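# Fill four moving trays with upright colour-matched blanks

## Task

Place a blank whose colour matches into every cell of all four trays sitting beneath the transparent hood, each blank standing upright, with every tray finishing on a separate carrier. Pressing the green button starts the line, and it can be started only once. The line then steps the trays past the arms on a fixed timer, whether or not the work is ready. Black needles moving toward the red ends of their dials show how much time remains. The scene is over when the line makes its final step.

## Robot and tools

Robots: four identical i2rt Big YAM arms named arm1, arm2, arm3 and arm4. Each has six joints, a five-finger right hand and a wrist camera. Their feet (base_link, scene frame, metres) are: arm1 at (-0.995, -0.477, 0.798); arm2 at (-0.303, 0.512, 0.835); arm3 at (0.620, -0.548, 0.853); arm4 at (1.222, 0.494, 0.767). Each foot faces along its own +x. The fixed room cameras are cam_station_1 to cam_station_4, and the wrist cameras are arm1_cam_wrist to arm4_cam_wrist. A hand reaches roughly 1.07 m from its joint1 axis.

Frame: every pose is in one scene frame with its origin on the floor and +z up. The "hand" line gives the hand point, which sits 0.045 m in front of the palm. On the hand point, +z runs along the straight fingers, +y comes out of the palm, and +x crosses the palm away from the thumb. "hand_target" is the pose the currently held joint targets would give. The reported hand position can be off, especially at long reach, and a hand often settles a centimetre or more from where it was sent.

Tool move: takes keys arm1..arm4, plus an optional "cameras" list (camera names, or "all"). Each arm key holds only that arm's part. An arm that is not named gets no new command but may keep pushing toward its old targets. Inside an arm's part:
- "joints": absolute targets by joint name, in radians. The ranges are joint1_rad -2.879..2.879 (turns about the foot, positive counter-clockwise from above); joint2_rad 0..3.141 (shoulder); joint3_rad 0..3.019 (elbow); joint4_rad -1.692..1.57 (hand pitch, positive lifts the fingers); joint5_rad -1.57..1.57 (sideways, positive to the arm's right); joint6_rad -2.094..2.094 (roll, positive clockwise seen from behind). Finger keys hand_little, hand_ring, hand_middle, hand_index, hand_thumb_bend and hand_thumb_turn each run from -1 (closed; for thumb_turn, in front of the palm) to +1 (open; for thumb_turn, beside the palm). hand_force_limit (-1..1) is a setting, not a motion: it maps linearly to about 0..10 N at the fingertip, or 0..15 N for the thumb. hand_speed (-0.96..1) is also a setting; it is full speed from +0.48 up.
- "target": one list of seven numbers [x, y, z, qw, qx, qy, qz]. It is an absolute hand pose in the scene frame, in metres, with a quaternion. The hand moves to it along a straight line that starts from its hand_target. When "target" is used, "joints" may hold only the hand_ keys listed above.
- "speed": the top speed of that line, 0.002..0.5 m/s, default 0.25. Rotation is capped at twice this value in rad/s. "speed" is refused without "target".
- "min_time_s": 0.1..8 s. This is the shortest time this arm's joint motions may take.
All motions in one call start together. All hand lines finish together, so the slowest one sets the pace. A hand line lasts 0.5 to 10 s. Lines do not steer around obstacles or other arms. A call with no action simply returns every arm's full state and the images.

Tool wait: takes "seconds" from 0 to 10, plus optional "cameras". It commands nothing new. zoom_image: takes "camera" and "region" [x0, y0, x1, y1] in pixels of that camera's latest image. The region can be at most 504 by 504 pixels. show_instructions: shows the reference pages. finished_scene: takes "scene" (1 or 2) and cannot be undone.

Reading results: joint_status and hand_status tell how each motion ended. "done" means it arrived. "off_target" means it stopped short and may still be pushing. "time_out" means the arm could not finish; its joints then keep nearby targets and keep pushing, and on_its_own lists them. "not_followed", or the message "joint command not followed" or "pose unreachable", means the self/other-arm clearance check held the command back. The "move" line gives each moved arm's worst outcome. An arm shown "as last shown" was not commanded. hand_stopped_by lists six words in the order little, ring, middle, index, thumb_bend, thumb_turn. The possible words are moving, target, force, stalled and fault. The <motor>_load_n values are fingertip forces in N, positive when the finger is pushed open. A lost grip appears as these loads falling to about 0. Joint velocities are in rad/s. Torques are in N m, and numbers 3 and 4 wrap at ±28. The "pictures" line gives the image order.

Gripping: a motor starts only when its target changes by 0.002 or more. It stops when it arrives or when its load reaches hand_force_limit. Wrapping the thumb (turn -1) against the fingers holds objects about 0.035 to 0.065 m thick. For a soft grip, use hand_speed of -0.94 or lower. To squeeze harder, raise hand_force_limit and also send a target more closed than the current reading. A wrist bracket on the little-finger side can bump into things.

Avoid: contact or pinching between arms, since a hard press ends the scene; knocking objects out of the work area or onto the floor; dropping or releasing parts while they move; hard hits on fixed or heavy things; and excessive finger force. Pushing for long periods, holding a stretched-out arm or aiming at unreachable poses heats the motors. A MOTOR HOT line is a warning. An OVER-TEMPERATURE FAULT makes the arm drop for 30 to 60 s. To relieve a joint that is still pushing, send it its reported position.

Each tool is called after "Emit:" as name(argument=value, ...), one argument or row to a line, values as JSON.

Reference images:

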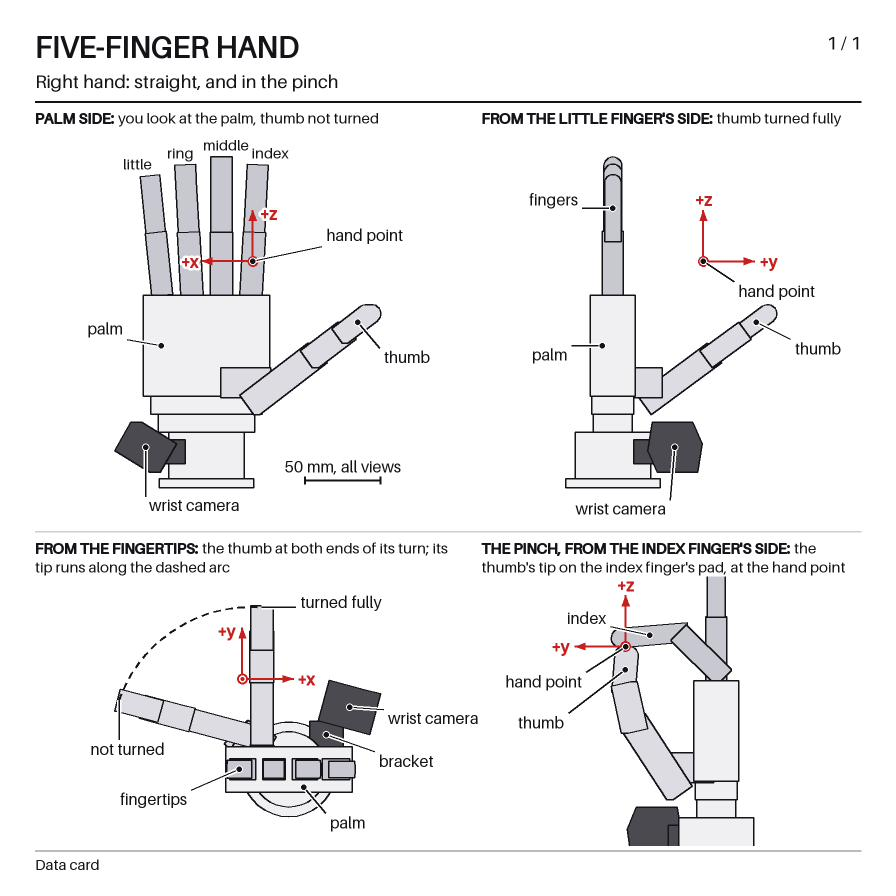

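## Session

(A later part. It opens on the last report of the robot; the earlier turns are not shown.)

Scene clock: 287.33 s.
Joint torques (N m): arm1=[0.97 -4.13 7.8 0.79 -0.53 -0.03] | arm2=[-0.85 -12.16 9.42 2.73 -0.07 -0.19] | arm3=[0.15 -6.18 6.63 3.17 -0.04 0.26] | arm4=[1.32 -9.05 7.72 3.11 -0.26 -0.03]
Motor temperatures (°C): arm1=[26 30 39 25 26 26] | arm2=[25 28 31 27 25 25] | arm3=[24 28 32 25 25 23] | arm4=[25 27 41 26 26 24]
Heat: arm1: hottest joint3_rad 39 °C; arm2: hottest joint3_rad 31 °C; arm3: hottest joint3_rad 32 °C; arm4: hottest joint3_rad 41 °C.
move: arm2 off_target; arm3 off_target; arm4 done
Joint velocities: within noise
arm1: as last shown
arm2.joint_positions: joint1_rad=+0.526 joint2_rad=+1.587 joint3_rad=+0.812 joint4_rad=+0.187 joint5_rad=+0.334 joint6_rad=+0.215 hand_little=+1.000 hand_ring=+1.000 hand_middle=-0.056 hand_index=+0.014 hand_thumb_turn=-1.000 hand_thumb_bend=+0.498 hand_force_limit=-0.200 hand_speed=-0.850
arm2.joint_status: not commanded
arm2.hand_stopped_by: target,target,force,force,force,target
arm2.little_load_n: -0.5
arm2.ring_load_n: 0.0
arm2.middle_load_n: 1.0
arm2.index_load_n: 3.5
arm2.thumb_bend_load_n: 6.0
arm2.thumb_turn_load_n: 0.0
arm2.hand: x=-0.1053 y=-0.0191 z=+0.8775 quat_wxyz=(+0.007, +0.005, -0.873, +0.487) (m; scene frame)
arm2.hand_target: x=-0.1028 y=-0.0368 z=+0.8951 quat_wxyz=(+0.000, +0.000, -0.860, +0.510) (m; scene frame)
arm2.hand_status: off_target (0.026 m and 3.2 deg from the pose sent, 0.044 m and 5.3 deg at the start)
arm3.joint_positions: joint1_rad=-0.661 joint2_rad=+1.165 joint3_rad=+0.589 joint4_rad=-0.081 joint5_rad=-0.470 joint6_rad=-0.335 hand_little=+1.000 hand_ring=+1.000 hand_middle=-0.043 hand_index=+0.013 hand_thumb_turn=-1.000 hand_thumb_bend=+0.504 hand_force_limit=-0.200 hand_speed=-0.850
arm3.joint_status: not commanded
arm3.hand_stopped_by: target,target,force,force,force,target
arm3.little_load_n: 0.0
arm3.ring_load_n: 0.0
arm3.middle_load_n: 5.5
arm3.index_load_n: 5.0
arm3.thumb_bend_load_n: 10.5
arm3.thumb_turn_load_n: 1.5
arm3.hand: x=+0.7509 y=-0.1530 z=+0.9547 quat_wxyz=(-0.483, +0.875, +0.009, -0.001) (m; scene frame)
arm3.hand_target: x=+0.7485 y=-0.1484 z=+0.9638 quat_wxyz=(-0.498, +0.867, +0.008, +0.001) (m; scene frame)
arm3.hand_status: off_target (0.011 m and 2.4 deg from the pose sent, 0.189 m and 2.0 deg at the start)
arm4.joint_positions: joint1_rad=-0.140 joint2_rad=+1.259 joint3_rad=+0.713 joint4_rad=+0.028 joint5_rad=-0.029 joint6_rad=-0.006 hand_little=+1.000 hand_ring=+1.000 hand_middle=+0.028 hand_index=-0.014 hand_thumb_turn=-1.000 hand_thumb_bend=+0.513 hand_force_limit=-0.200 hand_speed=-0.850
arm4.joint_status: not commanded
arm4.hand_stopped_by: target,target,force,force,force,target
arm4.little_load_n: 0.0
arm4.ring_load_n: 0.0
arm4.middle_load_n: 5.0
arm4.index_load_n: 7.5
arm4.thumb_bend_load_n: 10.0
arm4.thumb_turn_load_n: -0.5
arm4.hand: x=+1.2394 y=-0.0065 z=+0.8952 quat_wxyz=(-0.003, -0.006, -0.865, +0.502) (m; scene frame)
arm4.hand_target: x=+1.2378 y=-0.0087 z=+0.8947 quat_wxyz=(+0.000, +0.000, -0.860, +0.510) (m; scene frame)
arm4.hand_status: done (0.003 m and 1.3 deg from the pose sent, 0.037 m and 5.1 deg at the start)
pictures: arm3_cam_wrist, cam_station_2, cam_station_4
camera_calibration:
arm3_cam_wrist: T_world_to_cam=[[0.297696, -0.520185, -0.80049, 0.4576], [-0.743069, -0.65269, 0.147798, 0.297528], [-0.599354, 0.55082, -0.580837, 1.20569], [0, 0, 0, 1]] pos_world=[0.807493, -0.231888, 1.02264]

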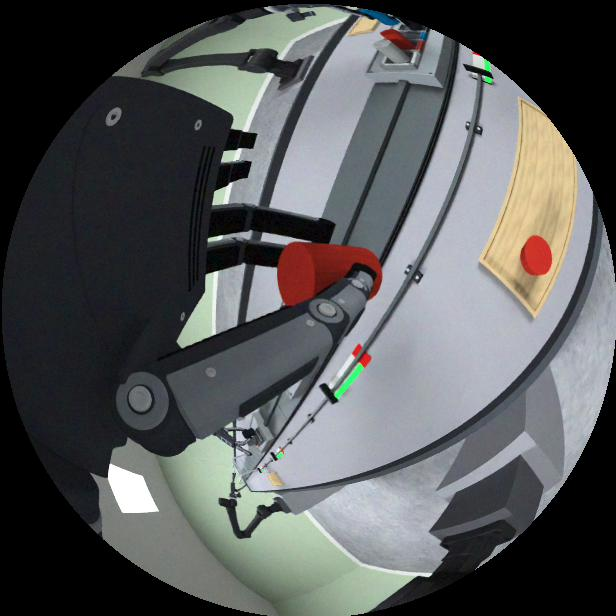

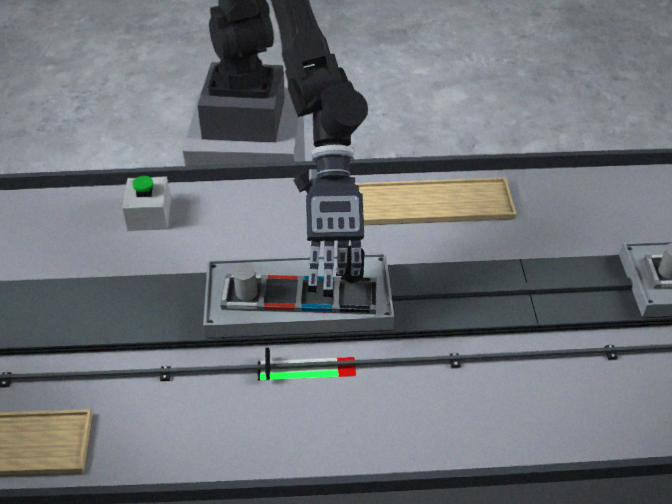

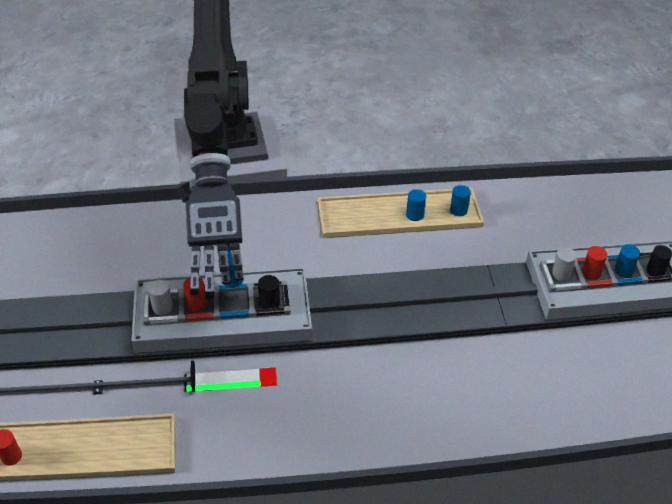

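Emit:
move(
  arm3={"target": [0.6, -0.08, 0.98, 0.5, -0.866, 0, 0], "speed": 0.2},
  arm2={"target": [-0.098, -0.048, 0.880, 0, 0, -0.8599, 0.5105], "speed": 0.03},
  arm4={"target": [1.2345, -0.011, 0.866, 0, 0, -0.8599, 0.5105], "speed": 0.03},
  cameras=["cam_station_2", "cam_station_3", "cam_station_4"],
)

Emit:
zoom_image(
  camera="cam_station_2",
  region=[320, 250, 380, 310],
)

Emit:
zoom_image(
  camera="cam_station_4",
  region=[200, 260, 260, 320],
)

Scene clock: 290.30 s.
Joint torques (N m): arm1=[0.97 -4.07 7.8 0.8 -0.53 -0.03] | arm2=[-0.67 -11.46 10.78 2.5 0.03 -0.19] | arm3=[-0.03 -4.48 11.25 3.34 0.14 0.26] | arm4=[1.14 -9.7 7.66 2.95 -0.31 0.01]
Motor temperatures (°C): arm1=[26 30 39 25 26 26] | arm2=[25 28 31 27 25 25] | arm3=[24 28 33 25 25 23] | arm4=[25 27 41 26 26 24]
Heat: arm1: hottest joint3_rad 39 °C; arm2: hottest joint3_rad 31 °C; arm3: hottest joint3_rad 33 °C; arm4: hottest joint3_rad 41 °C.
move: arm2 off_target; arm3 off_target; arm4 done
Joint velocities: within noise
arm1.joint_positions: joint1_rad=-0.635 joint2_rad=+0.839 joint3_rad=+0.561 joint4_rad=-0.389 joint5_rad=-0.606 joint6_rad=-0.415 hand_little=+1.000 hand_ring=+1.000 hand_middle=+0.800 hand_index=+0.800 hand_thumb_turn=-1.000 hand_thumb_bend=+0.750 hand_force_limit=-0.200 hand_speed=+0.000
arm1.joint_status: not commanded
arm1.hand_stopped_by: target,target,target,target,target,target
arm1.little_load_n: 0.0
arm1.ring_load_n: 0.0
arm1.middle_load_n: 0.0
arm1.index_load_n: 0.0
arm1.thumb_bend_load_n: 0.0
arm1.thumb_turn_load_n: 0.0
arm1.hand: x=-0.8619 y=-0.1576 z=+0.9550 quat_wxyz=(-0.499, +0.867, -0.005, -0.006) (m; scene frame)
arm1.hand_target: x=-0.8606 y=-0.1591 z=+0.9609 quat_wxyz=(-0.501, +0.865, -0.001, -0.002) (m; scene frame)
arm1.hand_status: not commanded
arm2.joint_positions: joint1_rad=+0.526 joint2_rad=+1.630 joint3_rad=+0.813 joint4_rad=+0.230 joint5_rad=+0.334 joint6_rad=+0.215 hand_little=+1.000 hand_ring=+1.000 hand_middle=-0.056 hand_index=+0.014 hand_thumb_turn=-1.000 hand_thumb_bend=+0.498 hand_force_limit=-0.200 hand_speed=-0.850
arm2.joint_status: not commanded
arm2.hand_stopped_by: target,target,force,force,force,target
arm2.little_load_n: 0.0
arm2.ring_load_n: 0.0
arm2.middle_load_n: 1.0
arm2.index_load_n: 3.0
arm2.thumb_bend_load_n: 5.0
arm2.thumb_turn_load_n: -0.5
arm2.hand: x=-0.1035 y=-0.0238 z=+0.8632 quat_wxyz=(+0.007, +0.004, -0.873, +0.488) (m; scene frame)
arm2.hand_target: x=-0.0980 y=-0.0472 z=+0.8812 quat_wxyz=(+0.000, +0.000, -0.859, +0.511) (m; scene frame)
arm2.hand_status: off_target (0.030 m and 3.1 deg from the pose sent, 0.030 m and 3.2 deg at the start)
arm3.joint_positions: joint1_rad=-0.155 joint2_rad=+1.167 joint3_rad=+0.580 joint4_rad=-0.034 joint5_rad=-0.036 joint6_rad=-0.045 hand_little=+1.000 hand_ring=+1.000 hand_middle=-0.043 hand_index=+0.013 hand_thumb_turn=-1.000 hand_thumb_bend=+0.504 hand_force_limit=-0.200 hand_speed=-0.850
arm3.joint_status: not commanded
arm3.hand_stopped_by: target,target,force,force,force,target
arm3.little_load_n: 0.0
arm3.ring_load_n: 0.0
arm3.middle_load_n: 5.5
arm3.index_load_n: 5.5
arm3.thumb_bend_load_n: 10.5
arm3.thumb_turn_load_n: 1.0
arm3.hand: x=+0.6048 y=-0.1131 z=+0.9470 quat_wxyz=(-0.464, +0.886, +0.009, +0.008) (m; scene frame)
arm3.hand_target: x=+0.6017 y=-0.0845 z=+0.9802 quat_wxyz=(-0.499, +0.867, +0.003, +0.004) (m; scene frame)
arm3.hand_status: off_target (0.047 m and 4.9 deg from the pose sent, 0.170 m and 2.4 deg at the start)
arm4.joint_positions: joint1_rad=-0.140 joint2_rad=+1.319 joint3_rad=+0.672 joint4_rad=+0.126 joint5_rad=-0.036 joint6_rad=-0.011 hand_little=+1.000 hand_ring=+1.000 hand_middle=+0.028 hand_index=-0.014 hand_thumb_turn=-1.000 hand_thumb_bend=+0.513 hand_force_limit=-0.200 hand_speed=-0.850
arm4.joint_status: not commanded
arm4.hand_stopped_by: target,target,force,force,force,target
arm4.little_load_n: 0.0
arm4.ring_load_n: 0.0
arm4.middle_load_n: 5.0
arm4.index_load_n: 7.5
arm4.thumb_bend_load_n: 10.0
arm4.thumb_turn_load_n: -0.5
arm4.hand: x=+1.2407 y=-0.0068 z=+0.8650 quat_wxyz=(-0.005, -0.002, -0.866, +0.501) (m; scene frame)
arm4.hand_target: x=+1.2375 y=-0.0104 z=+0.8666 quat_wxyz=(-0.002, +0.002, -0.860, +0.511) (m; scene frame)
arm4.hand_status: done (0.008 m and 1.4 deg from the pose sent, 0.030 m and 1.3 deg at the start)
pictures: cam_station_2, cam_station_3, cam_station_4

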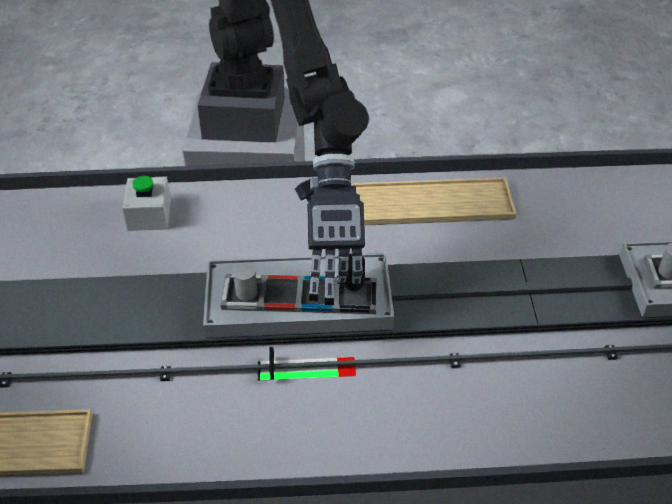

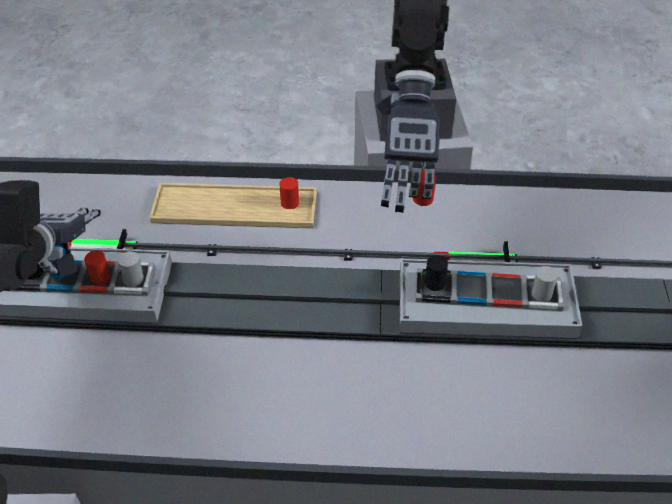

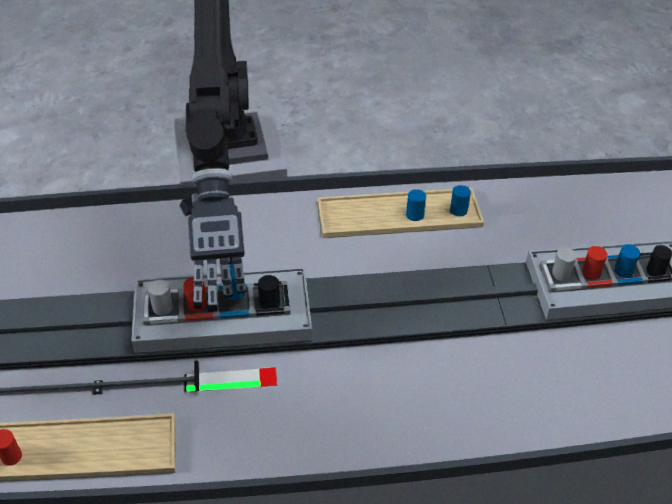

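Scaled by 8.400.

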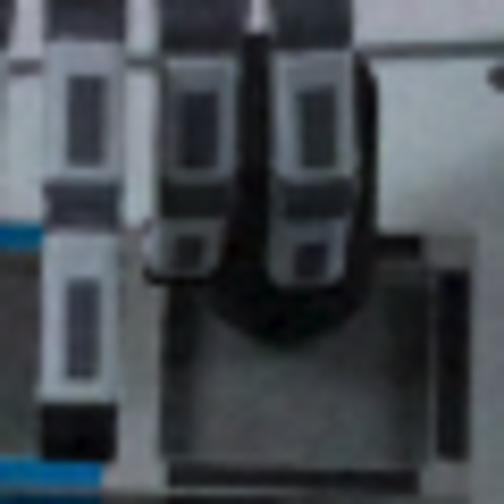

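Scaled by 8.400.

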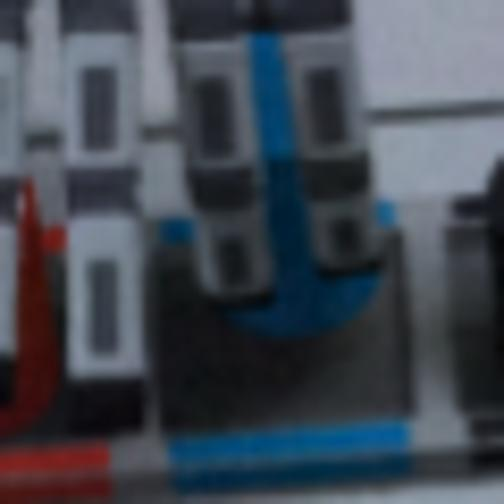

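Emit:
move(
  arm3={"target": [0.456, -0.025, 0.98, 0.5, -0.866, 0, 0], "speed": 0.2},
  arm2={"target": [-0.097, -0.058, 0.918, 0, 0, -0.8599, 0.5105], "speed": 0.06},
  arm4={"target": [1.2325, -0.0145, 0.859, 0, 0, -0.8599, 0.5105], "speed": 0.02},
  cameras=["cam_station_2", "cam_station_3", "cam_station_4"],
)

Emit:
zoom_image(
  camera="cam_station_2",
  region=[320, 250, 380, 310],
)

Emit:
zoom_image(
  camera="cam_station_4",
  region=[200, 260, 260, 320],
)

Scene clock: 293.47 s.
Joint torques (N m): arm1=[0.91 -4.07 7.8 0.8 -0.53 -0.03] | arm2=[-0.85 -14.86 12.44 0.81 -0.07 -0.19] | arm3=[-0.38 -6.95 11.28 3.23 0.33 0.24] | arm4=[0.56 -9.99 7.41 2.89 -0.3 -0.03]
Motor temperatures (°C): arm1=[26 30 39 25 26 26] | arm2=[25 28 31 27 25 25] | arm3=[24 28 33 25 25 24] | arm4=[25 27 40 26 26 24]
Heat: arm1: hottest joint3_rad 39 °C; arm2: hottest joint3_rad 31 °C; arm3: hottest joint3_rad 33 °C; arm4: hottest joint3_rad 40 °C.
move: arm2 off_target; arm3 off_target; arm4 done
Joint velocities: within noise
arm1: as last shown
arm1.ring_load_n: -0.5
arm1.index_load_n: -0.5
arm2.joint_positions: joint1_rad=+0.521 joint2_rad=+1.611 joint3_rad=+0.859 joint4_rad=+0.158 joint5_rad=+0.331 joint6_rad=+0.210 hand_little=+1.000 hand_ring=+1.000 hand_middle=-0.056 hand_index=+0.014 hand_thumb_turn=-1.000 hand_thumb_bend=+0.498 hand_force_limit=-0.200 hand_speed=-0.850
arm2.joint_status: not commanded
arm2.hand_stopped_by: target,target,force,force,force,target
arm2.little_load_n: 0.0
arm2.ring_load_n: 0.0
arm2.middle_load_n: 1.0
arm2.index_load_n: 3.5
arm2.thumb_bend_load_n: 5.5
arm2.thumb_turn_load_n: 0.0
arm2.hand: x=-0.1020 y=-0.0328 z=+0.8805 quat_wxyz=(+0.009, +0.006, -0.875, +0.485) (m; scene frame)
arm2.hand_target: x=-0.0972 y=-0.0563 z=+0.9169 quat_wxyz=(+0.001, +0.001, -0.860, +0.510) (m; scene frame)
arm2.hand_status: off_target (0.045 m and 3.6 deg from the pose sent, 0.065 m and 3.1 deg at the start)
arm3.joint_positions: joint1_rad=+0.213 joint2_rad=+1.380 joint3_rad=+0.767 joint4_rad=-0.026 joint5_rad=+0.263 joint6_rad=+0.150 hand_little=+1.000 hand_ring=+1.000 hand_middle=-0.043 hand_index=+0.013 hand_thumb_turn=-1.000 hand_thumb_bend=+0.504 hand_force_limit=-0.200 hand_speed=-0.850
arm3.joint_status: not commanded
arm3.hand_stopped_by: target,target,force,force,force,target
arm3.little_load_n: 0.0
arm3.ring_load_n: 0.0
arm3.middle_load_n: 5.5
arm3.index_load_n: 5.0
arm3.thumb_bend_load_n: 10.5
arm3.thumb_turn_load_n: 1.0
arm3.hand: x=+0.4687 y=-0.0571 z=+0.9475 quat_wxyz=(-0.467, +0.884, +0.019, +0.013) (m; scene frame)
arm3.hand_target: x=+0.4559 y=-0.0292 z=+0.9796 quat_wxyz=(-0.500, +0.866, +0.005, -0.002) (m; scene frame)
arm3.hand_status: off_target (0.047 m and 5.1 deg from the pose sent, 0.176 m and 4.9 deg at the start)
arm4.joint_positions: joint1_rad=-0.141 joint2_rad=+1.345 joint3_rad=+0.672 joint4_rad=+0.151 joint5_rad=-0.039 joint6_rad=-0.012 hand_little=+1.000 hand_ring=+1.000 hand_middle=+0.028 hand_index=-0.014 hand_thumb_turn=-1.000 hand_thumb_bend=+0.513 hand_force_limit=-0.200 hand_speed=-0.850
arm4.joint_status: not commanded
arm4.hand_stopped_by: target,target,force,force,force,target
arm4.little_load_n: 0.0
arm4.ring_load_n: 0.0
arm4.middle_load_n: 4.5
arm4.index_load_n: 7.5
arm4.thumb_bend_load_n: 10.0
arm4.thumb_turn_load_n: 0.0
arm4.hand: x=+1.2403 y=-0.0104 z=+0.8574 quat_wxyz=(-0.005, -0.001, -0.866, +0.500) (m; scene frame)
arm4.hand_target: x=+1.2366 y=-0.0140 z=+0.8589 quat_wxyz=(-0.002, +0.003, -0.860, +0.510) (m; scene frame)
arm4.hand_status: done (0.009 m and 1.5 deg from the pose sent, 0.013 m and 1.4 deg at the start)
pictures: cam_station_2, cam_station_3, cam_station_4

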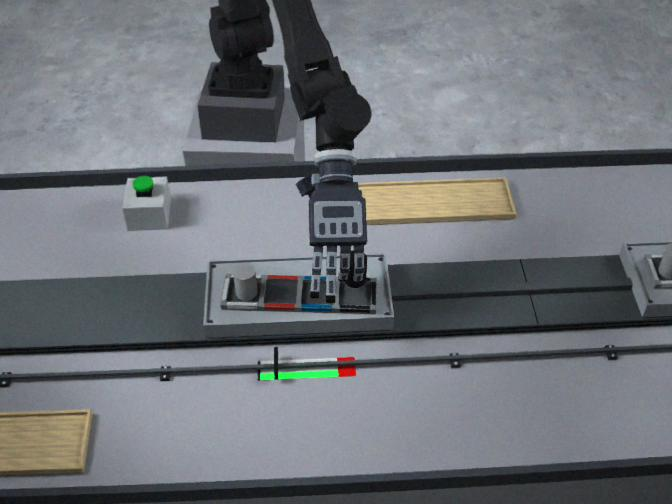

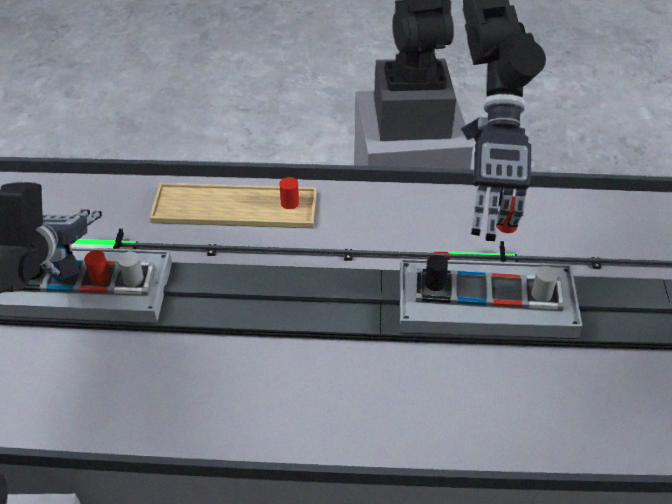

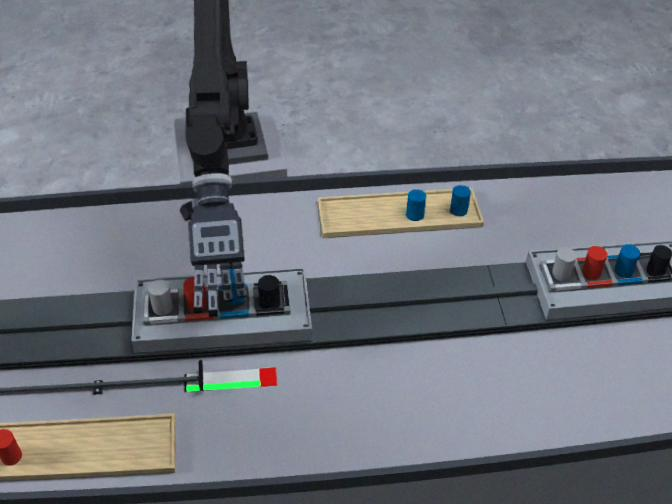

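Scaled by 8.400.

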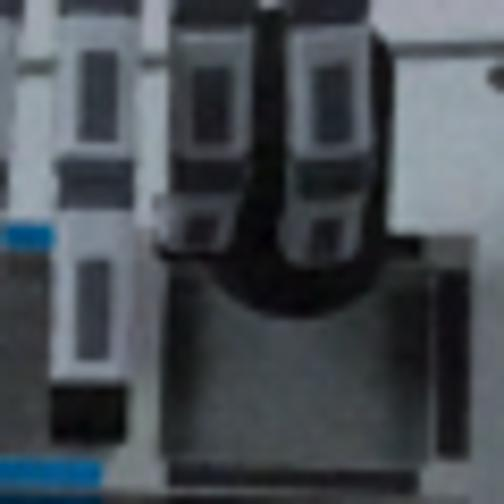

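Scaled by 8.400.

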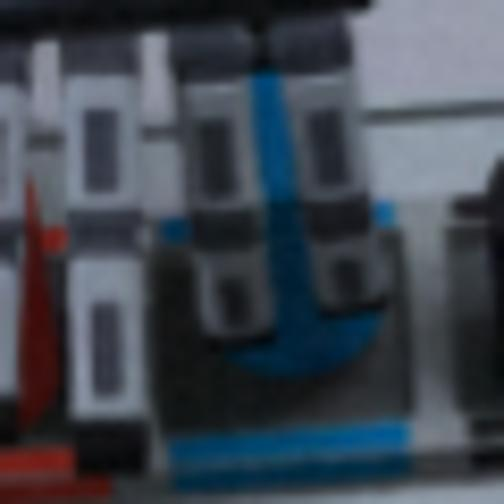

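Emit:
move(
  arm3={"target": [0.451, -0.018, 0.92, 0.5105, -0.8599, 0, 0], "speed": 0.08},
  arm2={"target": [-0.0975, -0.056, 0.877, 0, 0, -0.8599, 0.5105], "speed": 0.05},
  arm4={"target": [1.230, -0.0145, 0.858, 0, 0, -0.8599, 0.5105], "speed": 0.02},
  cameras=["cam_station_2", "cam_station_3", "cam_station_4"],
)

Emit:
zoom_image(
  camera="cam_station_2",
  region=[320, 250, 380, 310],
)

Emit:
zoom_image(
  camera="cam_station_4",
  region=[200, 260, 260, 320],
)

Emit:
zoom_image(
  camera="cam_station_3",
  region=[480, 250, 540, 310],
)

Scene clock: 295.90 s.
Joint torques (N m): arm1=[0.91 -4.07 7.79 0.8 -0.53 -0.03] | arm2=[-0.79 -13.22 8.55 2.74 -0.05 -0.17] | arm3=[0.21 -8.35 6.26 3.4 0.32 0.25] | arm4=[1.14 -10.29 7.34 2.89 -0.27 -0.02]
Motor temperatures (°C): arm1=[26 30 39 25 26 26] | arm2=[25 28 32 27 25 25] | arm3=[24 28 33 25 25 24] | arm4=[25 27 40 26 26 24]
Heat: arm1: hottest joint3_rad 39 °C; arm2: hottest joint3_rad 32 °C; arm3: hottest joint3_rad 33 °C; arm4: hottest joint3_rad 40 °C.
move: arm2 off_target; arm3 off_target; arm4 done
Joint velocities: within noise
arm1: as last shown
arm1.index_load_n: 0.0
arm2.joint_positions: joint1_rad=+0.521 joint2_rad=+1.666 joint3_rad=+0.859 joint4_rad=+0.229 joint5_rad=+0.331 joint6_rad=+0.210 hand_little=+1.000 hand_ring=+1.000 hand_middle=-0.056 hand_index=+0.014 hand_thumb_turn=-1.000 hand_thumb_bend=+0.498 hand_force_limit=-0.200 hand_speed=-0.850
arm2.joint_status: not commanded
arm2.hand_stopped_by: target,target,force,force,force,target
arm2.little_load_n: 0.0
arm2.ring_load_n: 0.0
arm2.middle_load_n: 1.0
arm2.index_load_n: 3.0
arm2.thumb_bend_load_n: 5.5
arm2.thumb_turn_load_n: -0.5
arm2.hand: x=-0.0989 y=-0.0409 z=+0.8633 quat_wxyz=(+0.006, +0.005, -0.871, +0.491) (m; scene frame)
arm2.hand_target: x=-0.0975 y=-0.0555 z=+0.8770 quat_wxyz=(+0.000, +0.000, -0.860, +0.511) (m; scene frame)
arm2.hand_status: off_target (0.020 m and 2.7 deg from the pose sent, 0.024 m and 3.6 deg at the start)
arm3.joint_positions: joint1_rad=+0.213 joint2_rad=+1.526 joint3_rad=+0.768 joint4_rad=+0.198 joint5_rad=+0.286 joint6_rad=+0.155 hand_little=+1.000 hand_ring=+1.000 hand_middle=-0.043 hand_index=+0.013 hand_thumb_turn=-1.000 hand_thumb_bend=+0.504 hand_force_limit=-0.200 hand_speed=-0.850
arm3.joint_status: not commanded
arm3.hand_stopped_by: target,target,force,force,force,target
arm3.little_load_n: 0.0
arm3.ring_load_n: -0.5
arm3.middle_load_n: 5.5
arm3.index_load_n: 5.0
arm3.thumb_bend_load_n: 10.5
arm3.thumb_turn_load_n: 1.0
arm3.hand: x=+0.4614 y=-0.0203 z=+0.9177 quat_wxyz=(-0.501, +0.865, +0.005, +0.011) (m; scene frame)
arm3.hand_target: x=+0.4532 y=-0.0172 z=+0.9198 quat_wxyz=(-0.510, +0.860, -0.002, +0.002) (m; scene frame)
arm3.hand_status: off_target (0.011 m and 1.9 deg from the pose sent, 0.051 m and 6.3 deg at the start)
arm4.joint_positions: joint1_rad=-0.157 joint2_rad=+1.348 joint3_rad=+0.672 joint4_rad=+0.157 joint5_rad=-0.047 joint6_rad=-0.017 hand_little=+1.000 hand_ring=+1.000 hand_middle=+0.028 hand_index=-0.014 hand_thumb_turn=-1.000 hand_thumb_bend=+0.513 hand_force_limit=-0.200 hand_speed=-0.850
arm4.joint_status: not commanded
arm4.hand_stopped_by: target,target,force,force,force,target
arm4.little_load_n: 0.0
arm4.ring_load_n: 0.0
arm4.middle_load_n: 4.5
arm4.index_load_n: 7.5
arm4.thumb_bend_load_n: 10.0
arm4.thumb_turn_load_n: -0.5
arm4.hand: x=+1.2337 y=-0.0114 z=+0.8572 quat_wxyz=(-0.004, -0.004, -0.865, +0.502) (m; scene frame)
arm4.hand_target: x=+1.2301 y=-0.0147 z=+0.8582 quat_wxyz=(+0.000, +0.000, -0.860, +0.511) (m; scene frame)
arm4.hand_status: done (0.005 m and 1.3 deg from the pose sent, 0.011 m and 1.5 deg at the start)
pictures: cam_station_2, cam_station_3, cam_station_4

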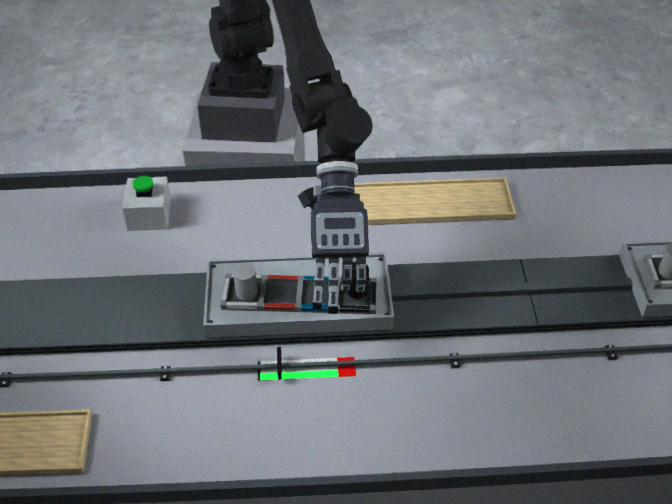

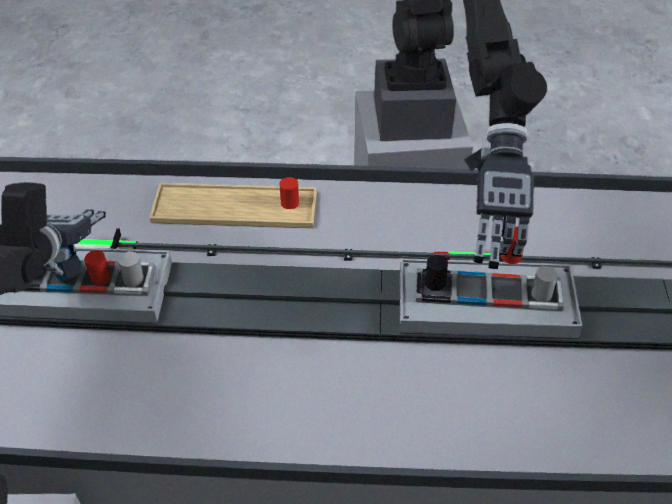

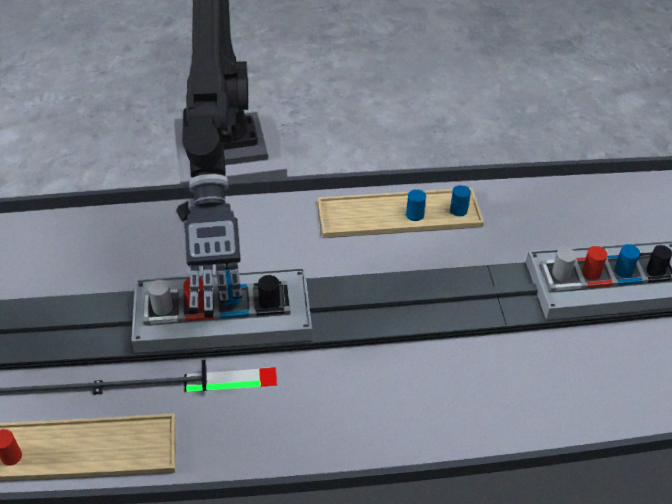

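Scaled by 8.400.

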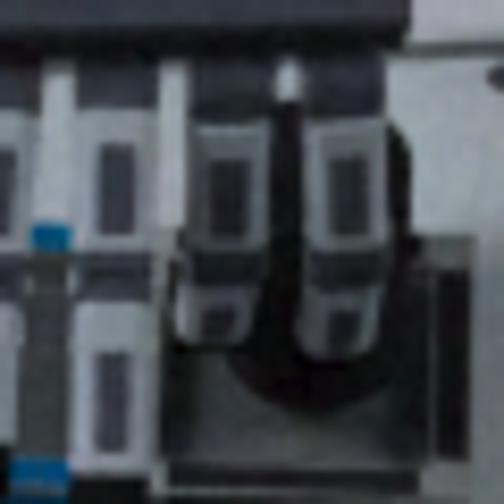

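Scaled by 8.400.

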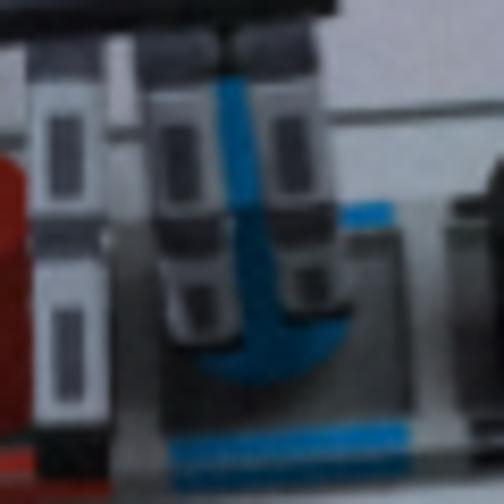

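Scaled by 8.400.

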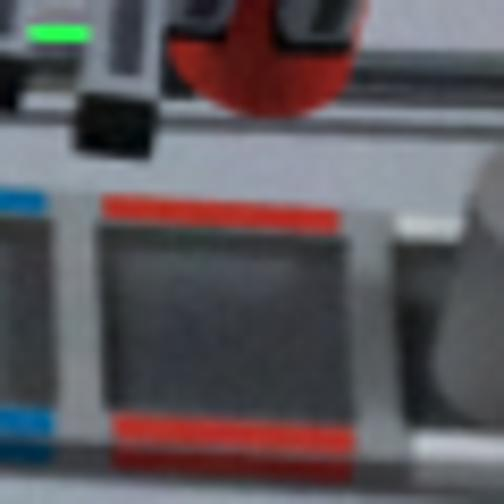

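Emit:
move(
  arm3={"target": [0.4515, -0.010, 0.876, 0.5105, -0.8599, 0, 0], "speed": 0.05},
  arm2={"target": [-0.1055, -0.063, 0.882, 0, 0, -0.8599, 0.5105], "speed": 0.03},
  arm4={"target": [1.2396, -0.0138, 0.853, 0, 0, -0.8599, 0.5105], "speed": 0.02},
  cameras=["cam_station_2", "cam_station_3", "cam_station_4"],
)

Emit:
zoom_image(
  camera="cam_station_2",
  region=[320, 250, 380, 310],
)

Emit:
zoom_image(
  camera="cam_station_4",
  region=[200, 260, 260, 320],
)

Emit:
zoom_image(
  camera="cam_station_3",
  region=[480, 250, 540, 310],
)

Scene clock: 298.97 s.
Joint torques (N m): arm1=[0.97 -4.13 7.8 0.8 -0.53 -0.03] | arm2=[-0.79 -13.51 9.8 2.22 -0.09 -0.19] | arm3=[-0.03 -9 5.5 3.38 0.09 0.22] | arm4=[1.67 -9.82 7.3 2.69 0.04 0.05]
Motor temperatures (°C): arm1=[26 30 39 25 26 26] | arm2=[25 28 32 27 25 25] | arm3=[24 28 33 25 25 24] | arm4=[25 27 40 26 26 24]
Heat: arm1: hottest joint3_rad 39 °C; arm2: hottest joint3_rad 32 °C; arm3: hottest joint3_rad 33 °C; arm4: hottest joint3_rad 40 °C.
move: arm2 off_target; arm3 done; arm4 done
Joint velocities: within noise
arm1: as last shown
arm1.ring_load_n: 0.0
arm2.joint_positions: joint1_rad=+0.500 joint2_rad=+1.666 joint3_rad=+0.859 joint4_rad=+0.229 joint5_rad=+0.313 joint6_rad=+0.201 hand_little=+1.000 hand_ring=+1.000 hand_middle=-0.056 hand_index=+0.014 hand_thumb_turn=-1.000 hand_thumb_bend=+0.498 hand_force_limit=-0.200 hand_speed=-0.850
arm2.joint_status: not commanded
arm2.hand_stopped_by: target,target,force,force,force,target
arm2.little_load_n: -0.5
arm2.ring_load_n: 0.0
arm2.middle_load_n: 1.0
arm2.index_load_n: 3.5
arm2.thumb_bend_load_n: 5.5
arm2.thumb_turn_load_n: 0.0
arm2.hand: x=-0.1079 y=-0.0440 z=+0.8630 quat_wxyz=(+0.006, +0.004, -0.872, +0.489) (m; scene frame)
arm2.hand_target: x=-0.1056 y=-0.0625 z=+0.8821 quat_wxyz=(+0.000, +0.000, -0.860, +0.510) (m; scene frame)
arm2.hand_status: off_target (0.027 m and 2.9 deg from the pose sent, 0.030 m and 2.7 deg at the start)
arm3.joint_positions: joint1_rad=+0.213 joint2_rad=+1.642 joint3_rad=+0.751 joint4_rad=+0.333 joint5_rad=+0.286 joint6_rad=+0.155 hand_little=+1.000 hand_ring=+1.000 hand_middle=-0.043 hand_index=+0.013 hand_thumb_turn=-1.000 hand_thumb_bend=+0.504 hand_force_limit=-0.200 hand_speed=-0.850
arm3.joint_status: not commanded
arm3.hand_stopped_by: target,target,force,force,force,target
arm3.little_load_n: 0.0
arm3.ring_load_n: 0.0
arm3.middle_load_n: 5.5
arm3.index_load_n: 5.0
arm3.thumb_bend_load_n: 10.5
arm3.thumb_turn_load_n: 1.0
arm3.hand: x=+0.4595 y=-0.0132 z=+0.8750 quat_wxyz=(-0.502, +0.865, +0.005, +0.011) (m; scene frame)
arm3.hand_target: x=+0.4518 y=-0.0109 z=+0.8761 quat_wxyz=(-0.510, +0.860, +0.000, +0.000) (m; scene frame)
arm3.hand_status: done (0.009 m and 1.8 deg from the pose sent, 0.044 m and 1.9 deg at the start)
arm4.joint_positions: joint1_rad=-0.157 joint2_rad=+1.356 joint3_rad=+0.663 joint4_rad=+0.172 joint5_rad=-0.032 joint6_rad=-0.017 hand_little=+1.000 hand_ring=+1.000 hand_middle=+0.028 hand_index=-0.014 hand_thumb_turn=-1.000 hand_thumb_bend=+0.513 hand_force_limit=-0.200 hand_speed=-0.850
arm4.joint_status: not commanded
arm4.hand_stopped_by: target,target,force,force,force,target
arm4.little_load_n: 0.0
arm4.ring_load_n: 0.0
arm4.middle_load_n: 4.5
arm4.index_load_n: 7.5
arm4.thumb_bend_load_n: 10.0
arm4.thumb_turn_load_n: 0.0
arm4.hand: x=+1.2308 y=-0.0103 z=+0.8517 quat_wxyz=(+0.003, -0.008, -0.866, +0.501) (m; scene frame)
arm4.hand_target: x=+1.2327 y=-0.0135 z=+0.8526 quat_wxyz=(+0.003, -0.006, -0.860, +0.510) (m; scene frame)
arm4.hand_status: done (0.010 m and 1.6 deg from the pose sent, 0.008 m and 1.3 deg at the start)
pictures: cam_station_2, cam_station_3, cam_station_4

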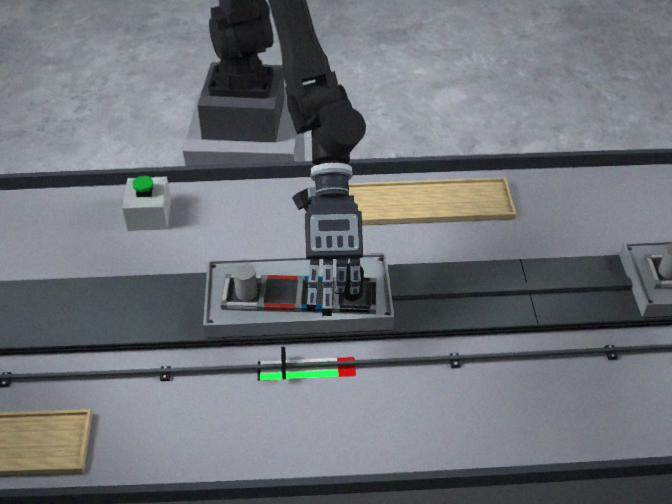

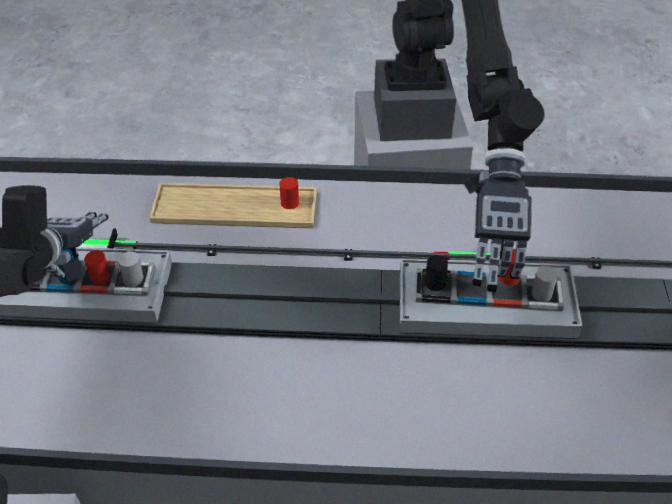

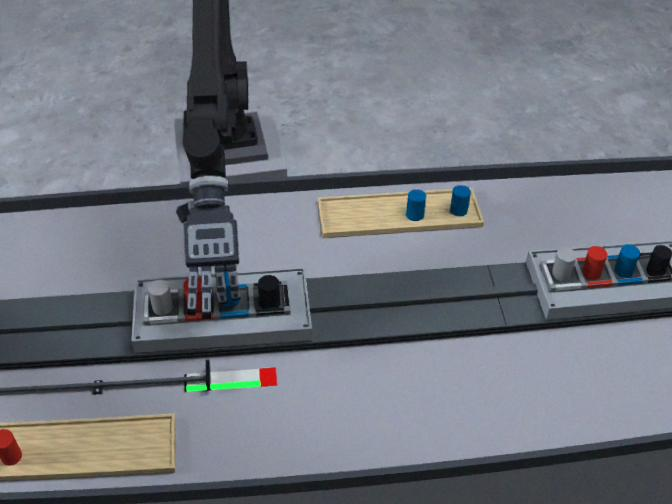

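Scaled by 8.400.

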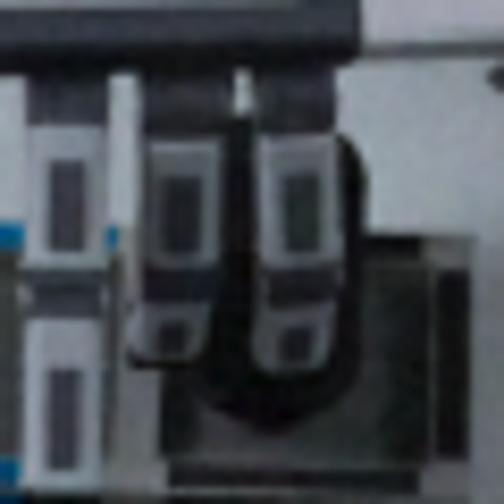

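Scaled by 8.400.

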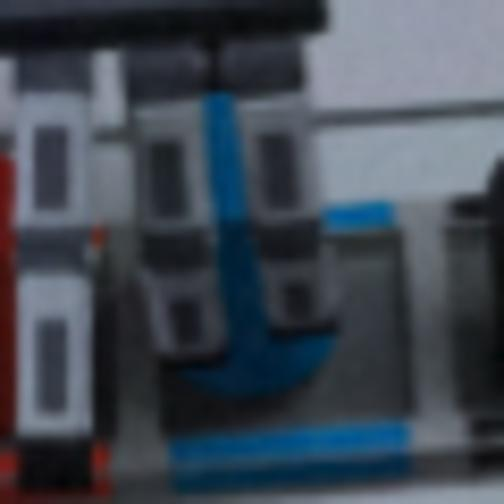

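Scaled by 8.400.

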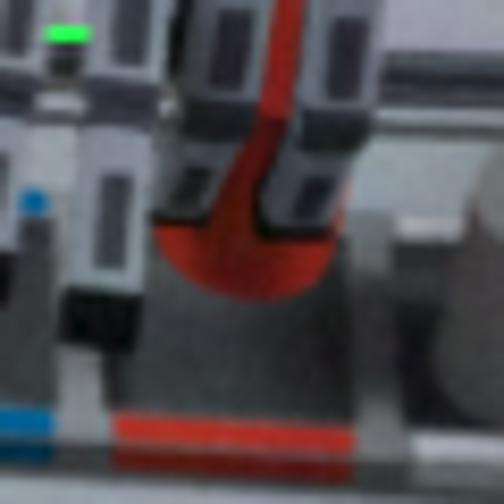

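Emit:
move(
  arm3={"target": [0.4505, -0.0095, 0.855, 0.5105, -0.8599, 0, 0], "speed": 0.03},
  arm2={"target": [-0.0998, -0.0565, 0.870, 0, 0, -0.8599, 0.5105], "speed": 0.02},
  arm4={"target": [1.2400, -0.0140, 0.855, 0, 0, -0.8599, 0.5105], "speed": 0.02},
  cameras=["cam_station_2", "cam_station_3", "cam_station_4"],
)

Emit:
zoom_image(
  camera="cam_station_2",
  region=[320, 250, 380, 310],
)

Emit:
zoom_image(
  camera="cam_station_4",
  region=[200, 260, 260, 320],
)

Emit:
zoom_image(
  camera="cam_station_3",
  region=[480, 250, 540, 310],
)

Scene clock: 301.47 s.
Joint torques (N m): arm1=[0.91 -4.07 7.8 0.8 -0.53 -0.03] | arm2=[0.56 -13.22 7.97 2.71 0.22 -0.1] | arm3=[0.15 -9.17 5.11 3.41 0.16 0.23] | arm4=[1.67 -10.75 7.54 2.61 0.02 0.11]
Motor temperatures (°C): arm1=[26 30 39 25 26 26] | arm2=[25 28 31 27 25 25] | arm3=[24 28 33 25 25 24] | arm4=[25 27 40 26 26 24]
Heat: arm1: hottest joint3_rad 39 °C; arm2: hottest joint3_rad 31 °C; arm3: hottest joint3_rad 33 °C; arm4: hottest joint3_rad 40 °C.
move: arm2 off_target; arm3 done; arm4 done
Joint velocities: within noise
arm1: as last shown
arm2.joint_positions: joint1_rad=+0.500 joint2_rad=+1.680 joint3_rad=+0.859 joint4_rad=+0.249 joint5_rad=+0.319 joint6_rad=+0.201 hand_little=+1.000 hand_ring=+1.000 hand_middle=-0.056 hand_index=+0.014 hand_thumb_turn=-1.000 hand_thumb_bend=+0.498 hand_force_limit=-0.200 hand_speed=-0.850
arm2.joint_status: not commanded
arm2.hand_stopped_by: target,target,force,force,force,target
arm2.little_load_n: 0.0
arm2.ring_load_n: 0.0
arm2.middle_load_n: 1.0
arm2.index_load_n: 3.5
arm2.thumb_bend_load_n: 5.5
arm2.thumb_turn_load_n: -0.5
arm2.hand: x=-0.1082 y=-0.0466 z=+0.8592 quat_wxyz=(+0.008, +0.002, -0.870, +0.492) (m; scene frame)
arm2.hand_target: x=-0.0999 y=-0.0561 z=+0.8696 quat_wxyz=(+0.000, +0.000, -0.860, +0.510) (m; scene frame)
arm2.hand_status: off_target (0.017 m and 2.6 deg from the pose sent, 0.016 m and 2.9 deg at the start)
arm3.joint_positions: joint1_rad=+0.213 joint2_rad=+1.697 joint3_rad=+0.744 joint4_rad=+0.399 joint5_rad=+0.286 joint6_rad=+0.155 hand_little=+1.000 hand_ring=+1.000 hand_middle=-0.043 hand_index=+0.013 hand_thumb_turn=-1.000 hand_thumb_bend=+0.504 hand_force_limit=-0.200 hand_speed=-0.850
arm3.joint_status: not commanded
arm3.hand_stopped_by: target,target,force,force,force,target
arm3.little_load_n: 0.0
arm3.ring_load_n: 0.0
arm3.middle_load_n: 5.5
arm3.index_load_n: 5.0
arm3.thumb_bend_load_n: 10.5
arm3.thumb_turn_load_n: 1.0
arm3.hand: x=+0.4590 y=-0.0111 z=+0.8554 quat_wxyz=(-0.503, +0.864, +0.005, +0.011) (m; scene frame)
arm3.hand_target: x=+0.4507 y=-0.0099 z=+0.8554 quat_wxyz=(-0.510, +0.860, +0.000, +0.000) (m; scene frame)
arm3.hand_status: done (0.009 m and 1.6 deg from the pose sent, 0.022 m and 1.8 deg at the start)
arm4.joint_positions: joint1_rad=-0.144 joint2_rad=+1.356 joint3_rad=+0.663 joint4_rad=+0.172 joint5_rad=-0.030 joint6_rad=-0.017 hand_little=+1.000 hand_ring=+1.000 hand_middle=+0.028 hand_index=-0.014 hand_thumb_turn=-1.000 hand_thumb_bend=+0.513 hand_force_limit=-0.200 hand_speed=-0.850
arm4.joint_status: not commanded
arm4.hand_stopped_by: target,target,force,force,force,target
arm4.little_load_n: 0.0
arm4.ring_load_n: 0.0
arm4.middle_load_n: 4.5
arm4.index_load_n: 7.5
arm4.thumb_bend_load_n: 10.5
arm4.thumb_turn_load_n: -0.5
arm4.hand: x=+1.2367 y=-0.0102 z=+0.8517 quat_wxyz=(+0.000, -0.003, -0.866, +0.501) (m; scene frame)
arm4.hand_target: x=+1.2395 y=-0.0141 z=+0.8550 quat_wxyz=(+0.000, +0.000, -0.860, +0.510) (m; scene frame)
arm4.hand_status: done (0.006 m and 1.3 deg from the pose sent, 0.010 m and 1.6 deg at the start)
pictures: cam_station_2, cam_station_3, cam_station_4

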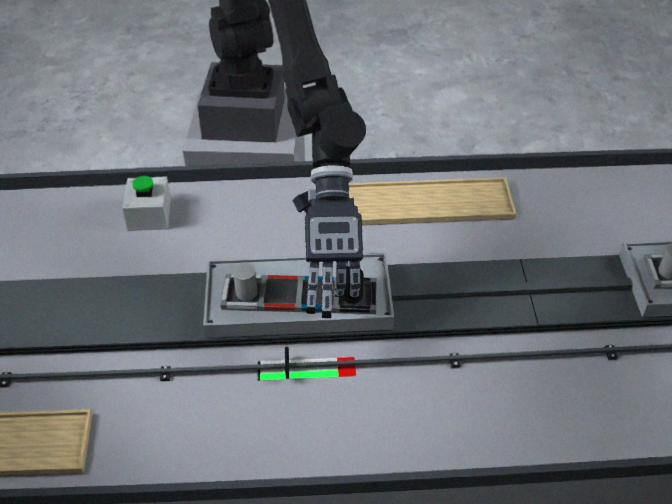

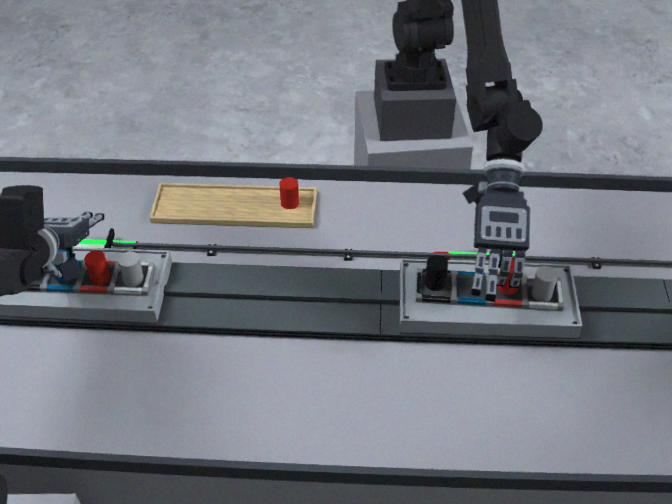

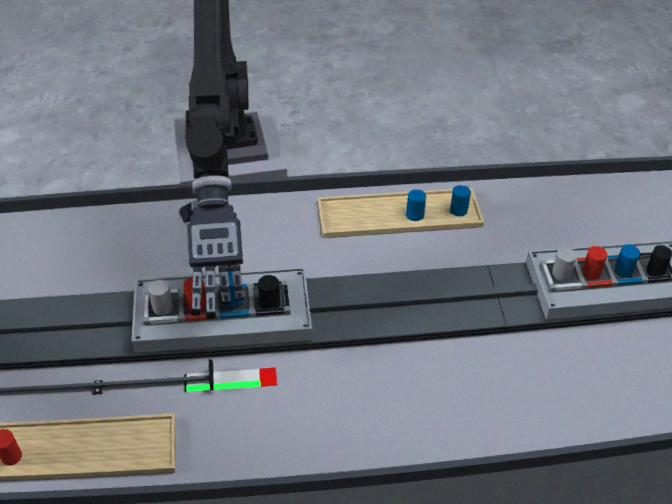

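Scaled by 8.400.

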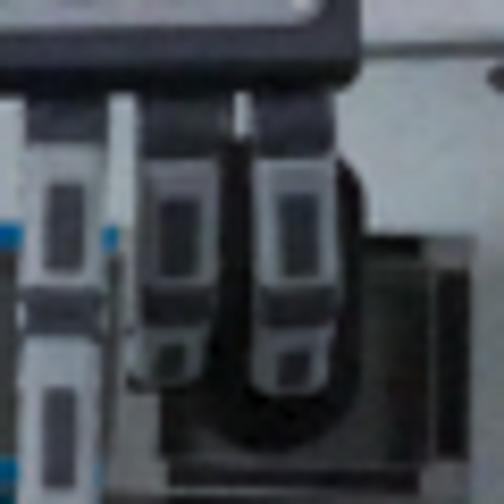

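Scaled by 8.400.

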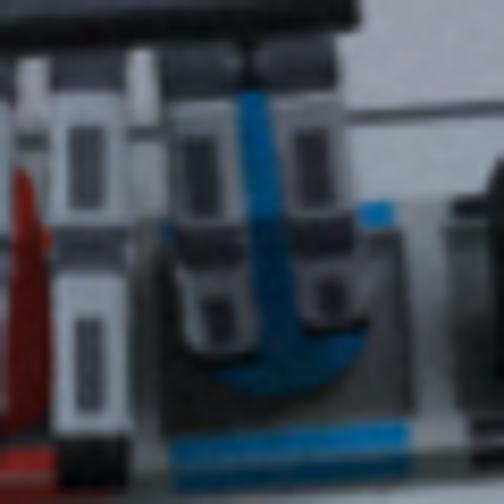

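Scaled by 8.400.

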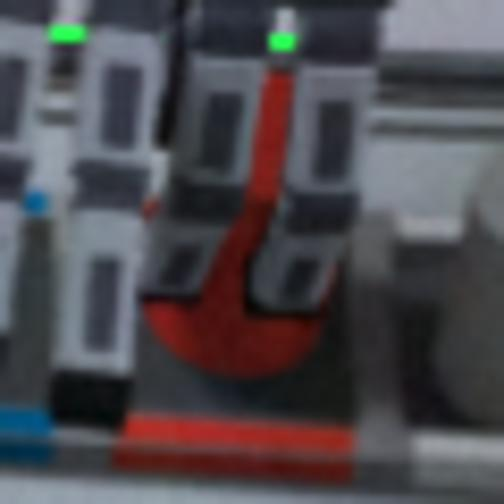

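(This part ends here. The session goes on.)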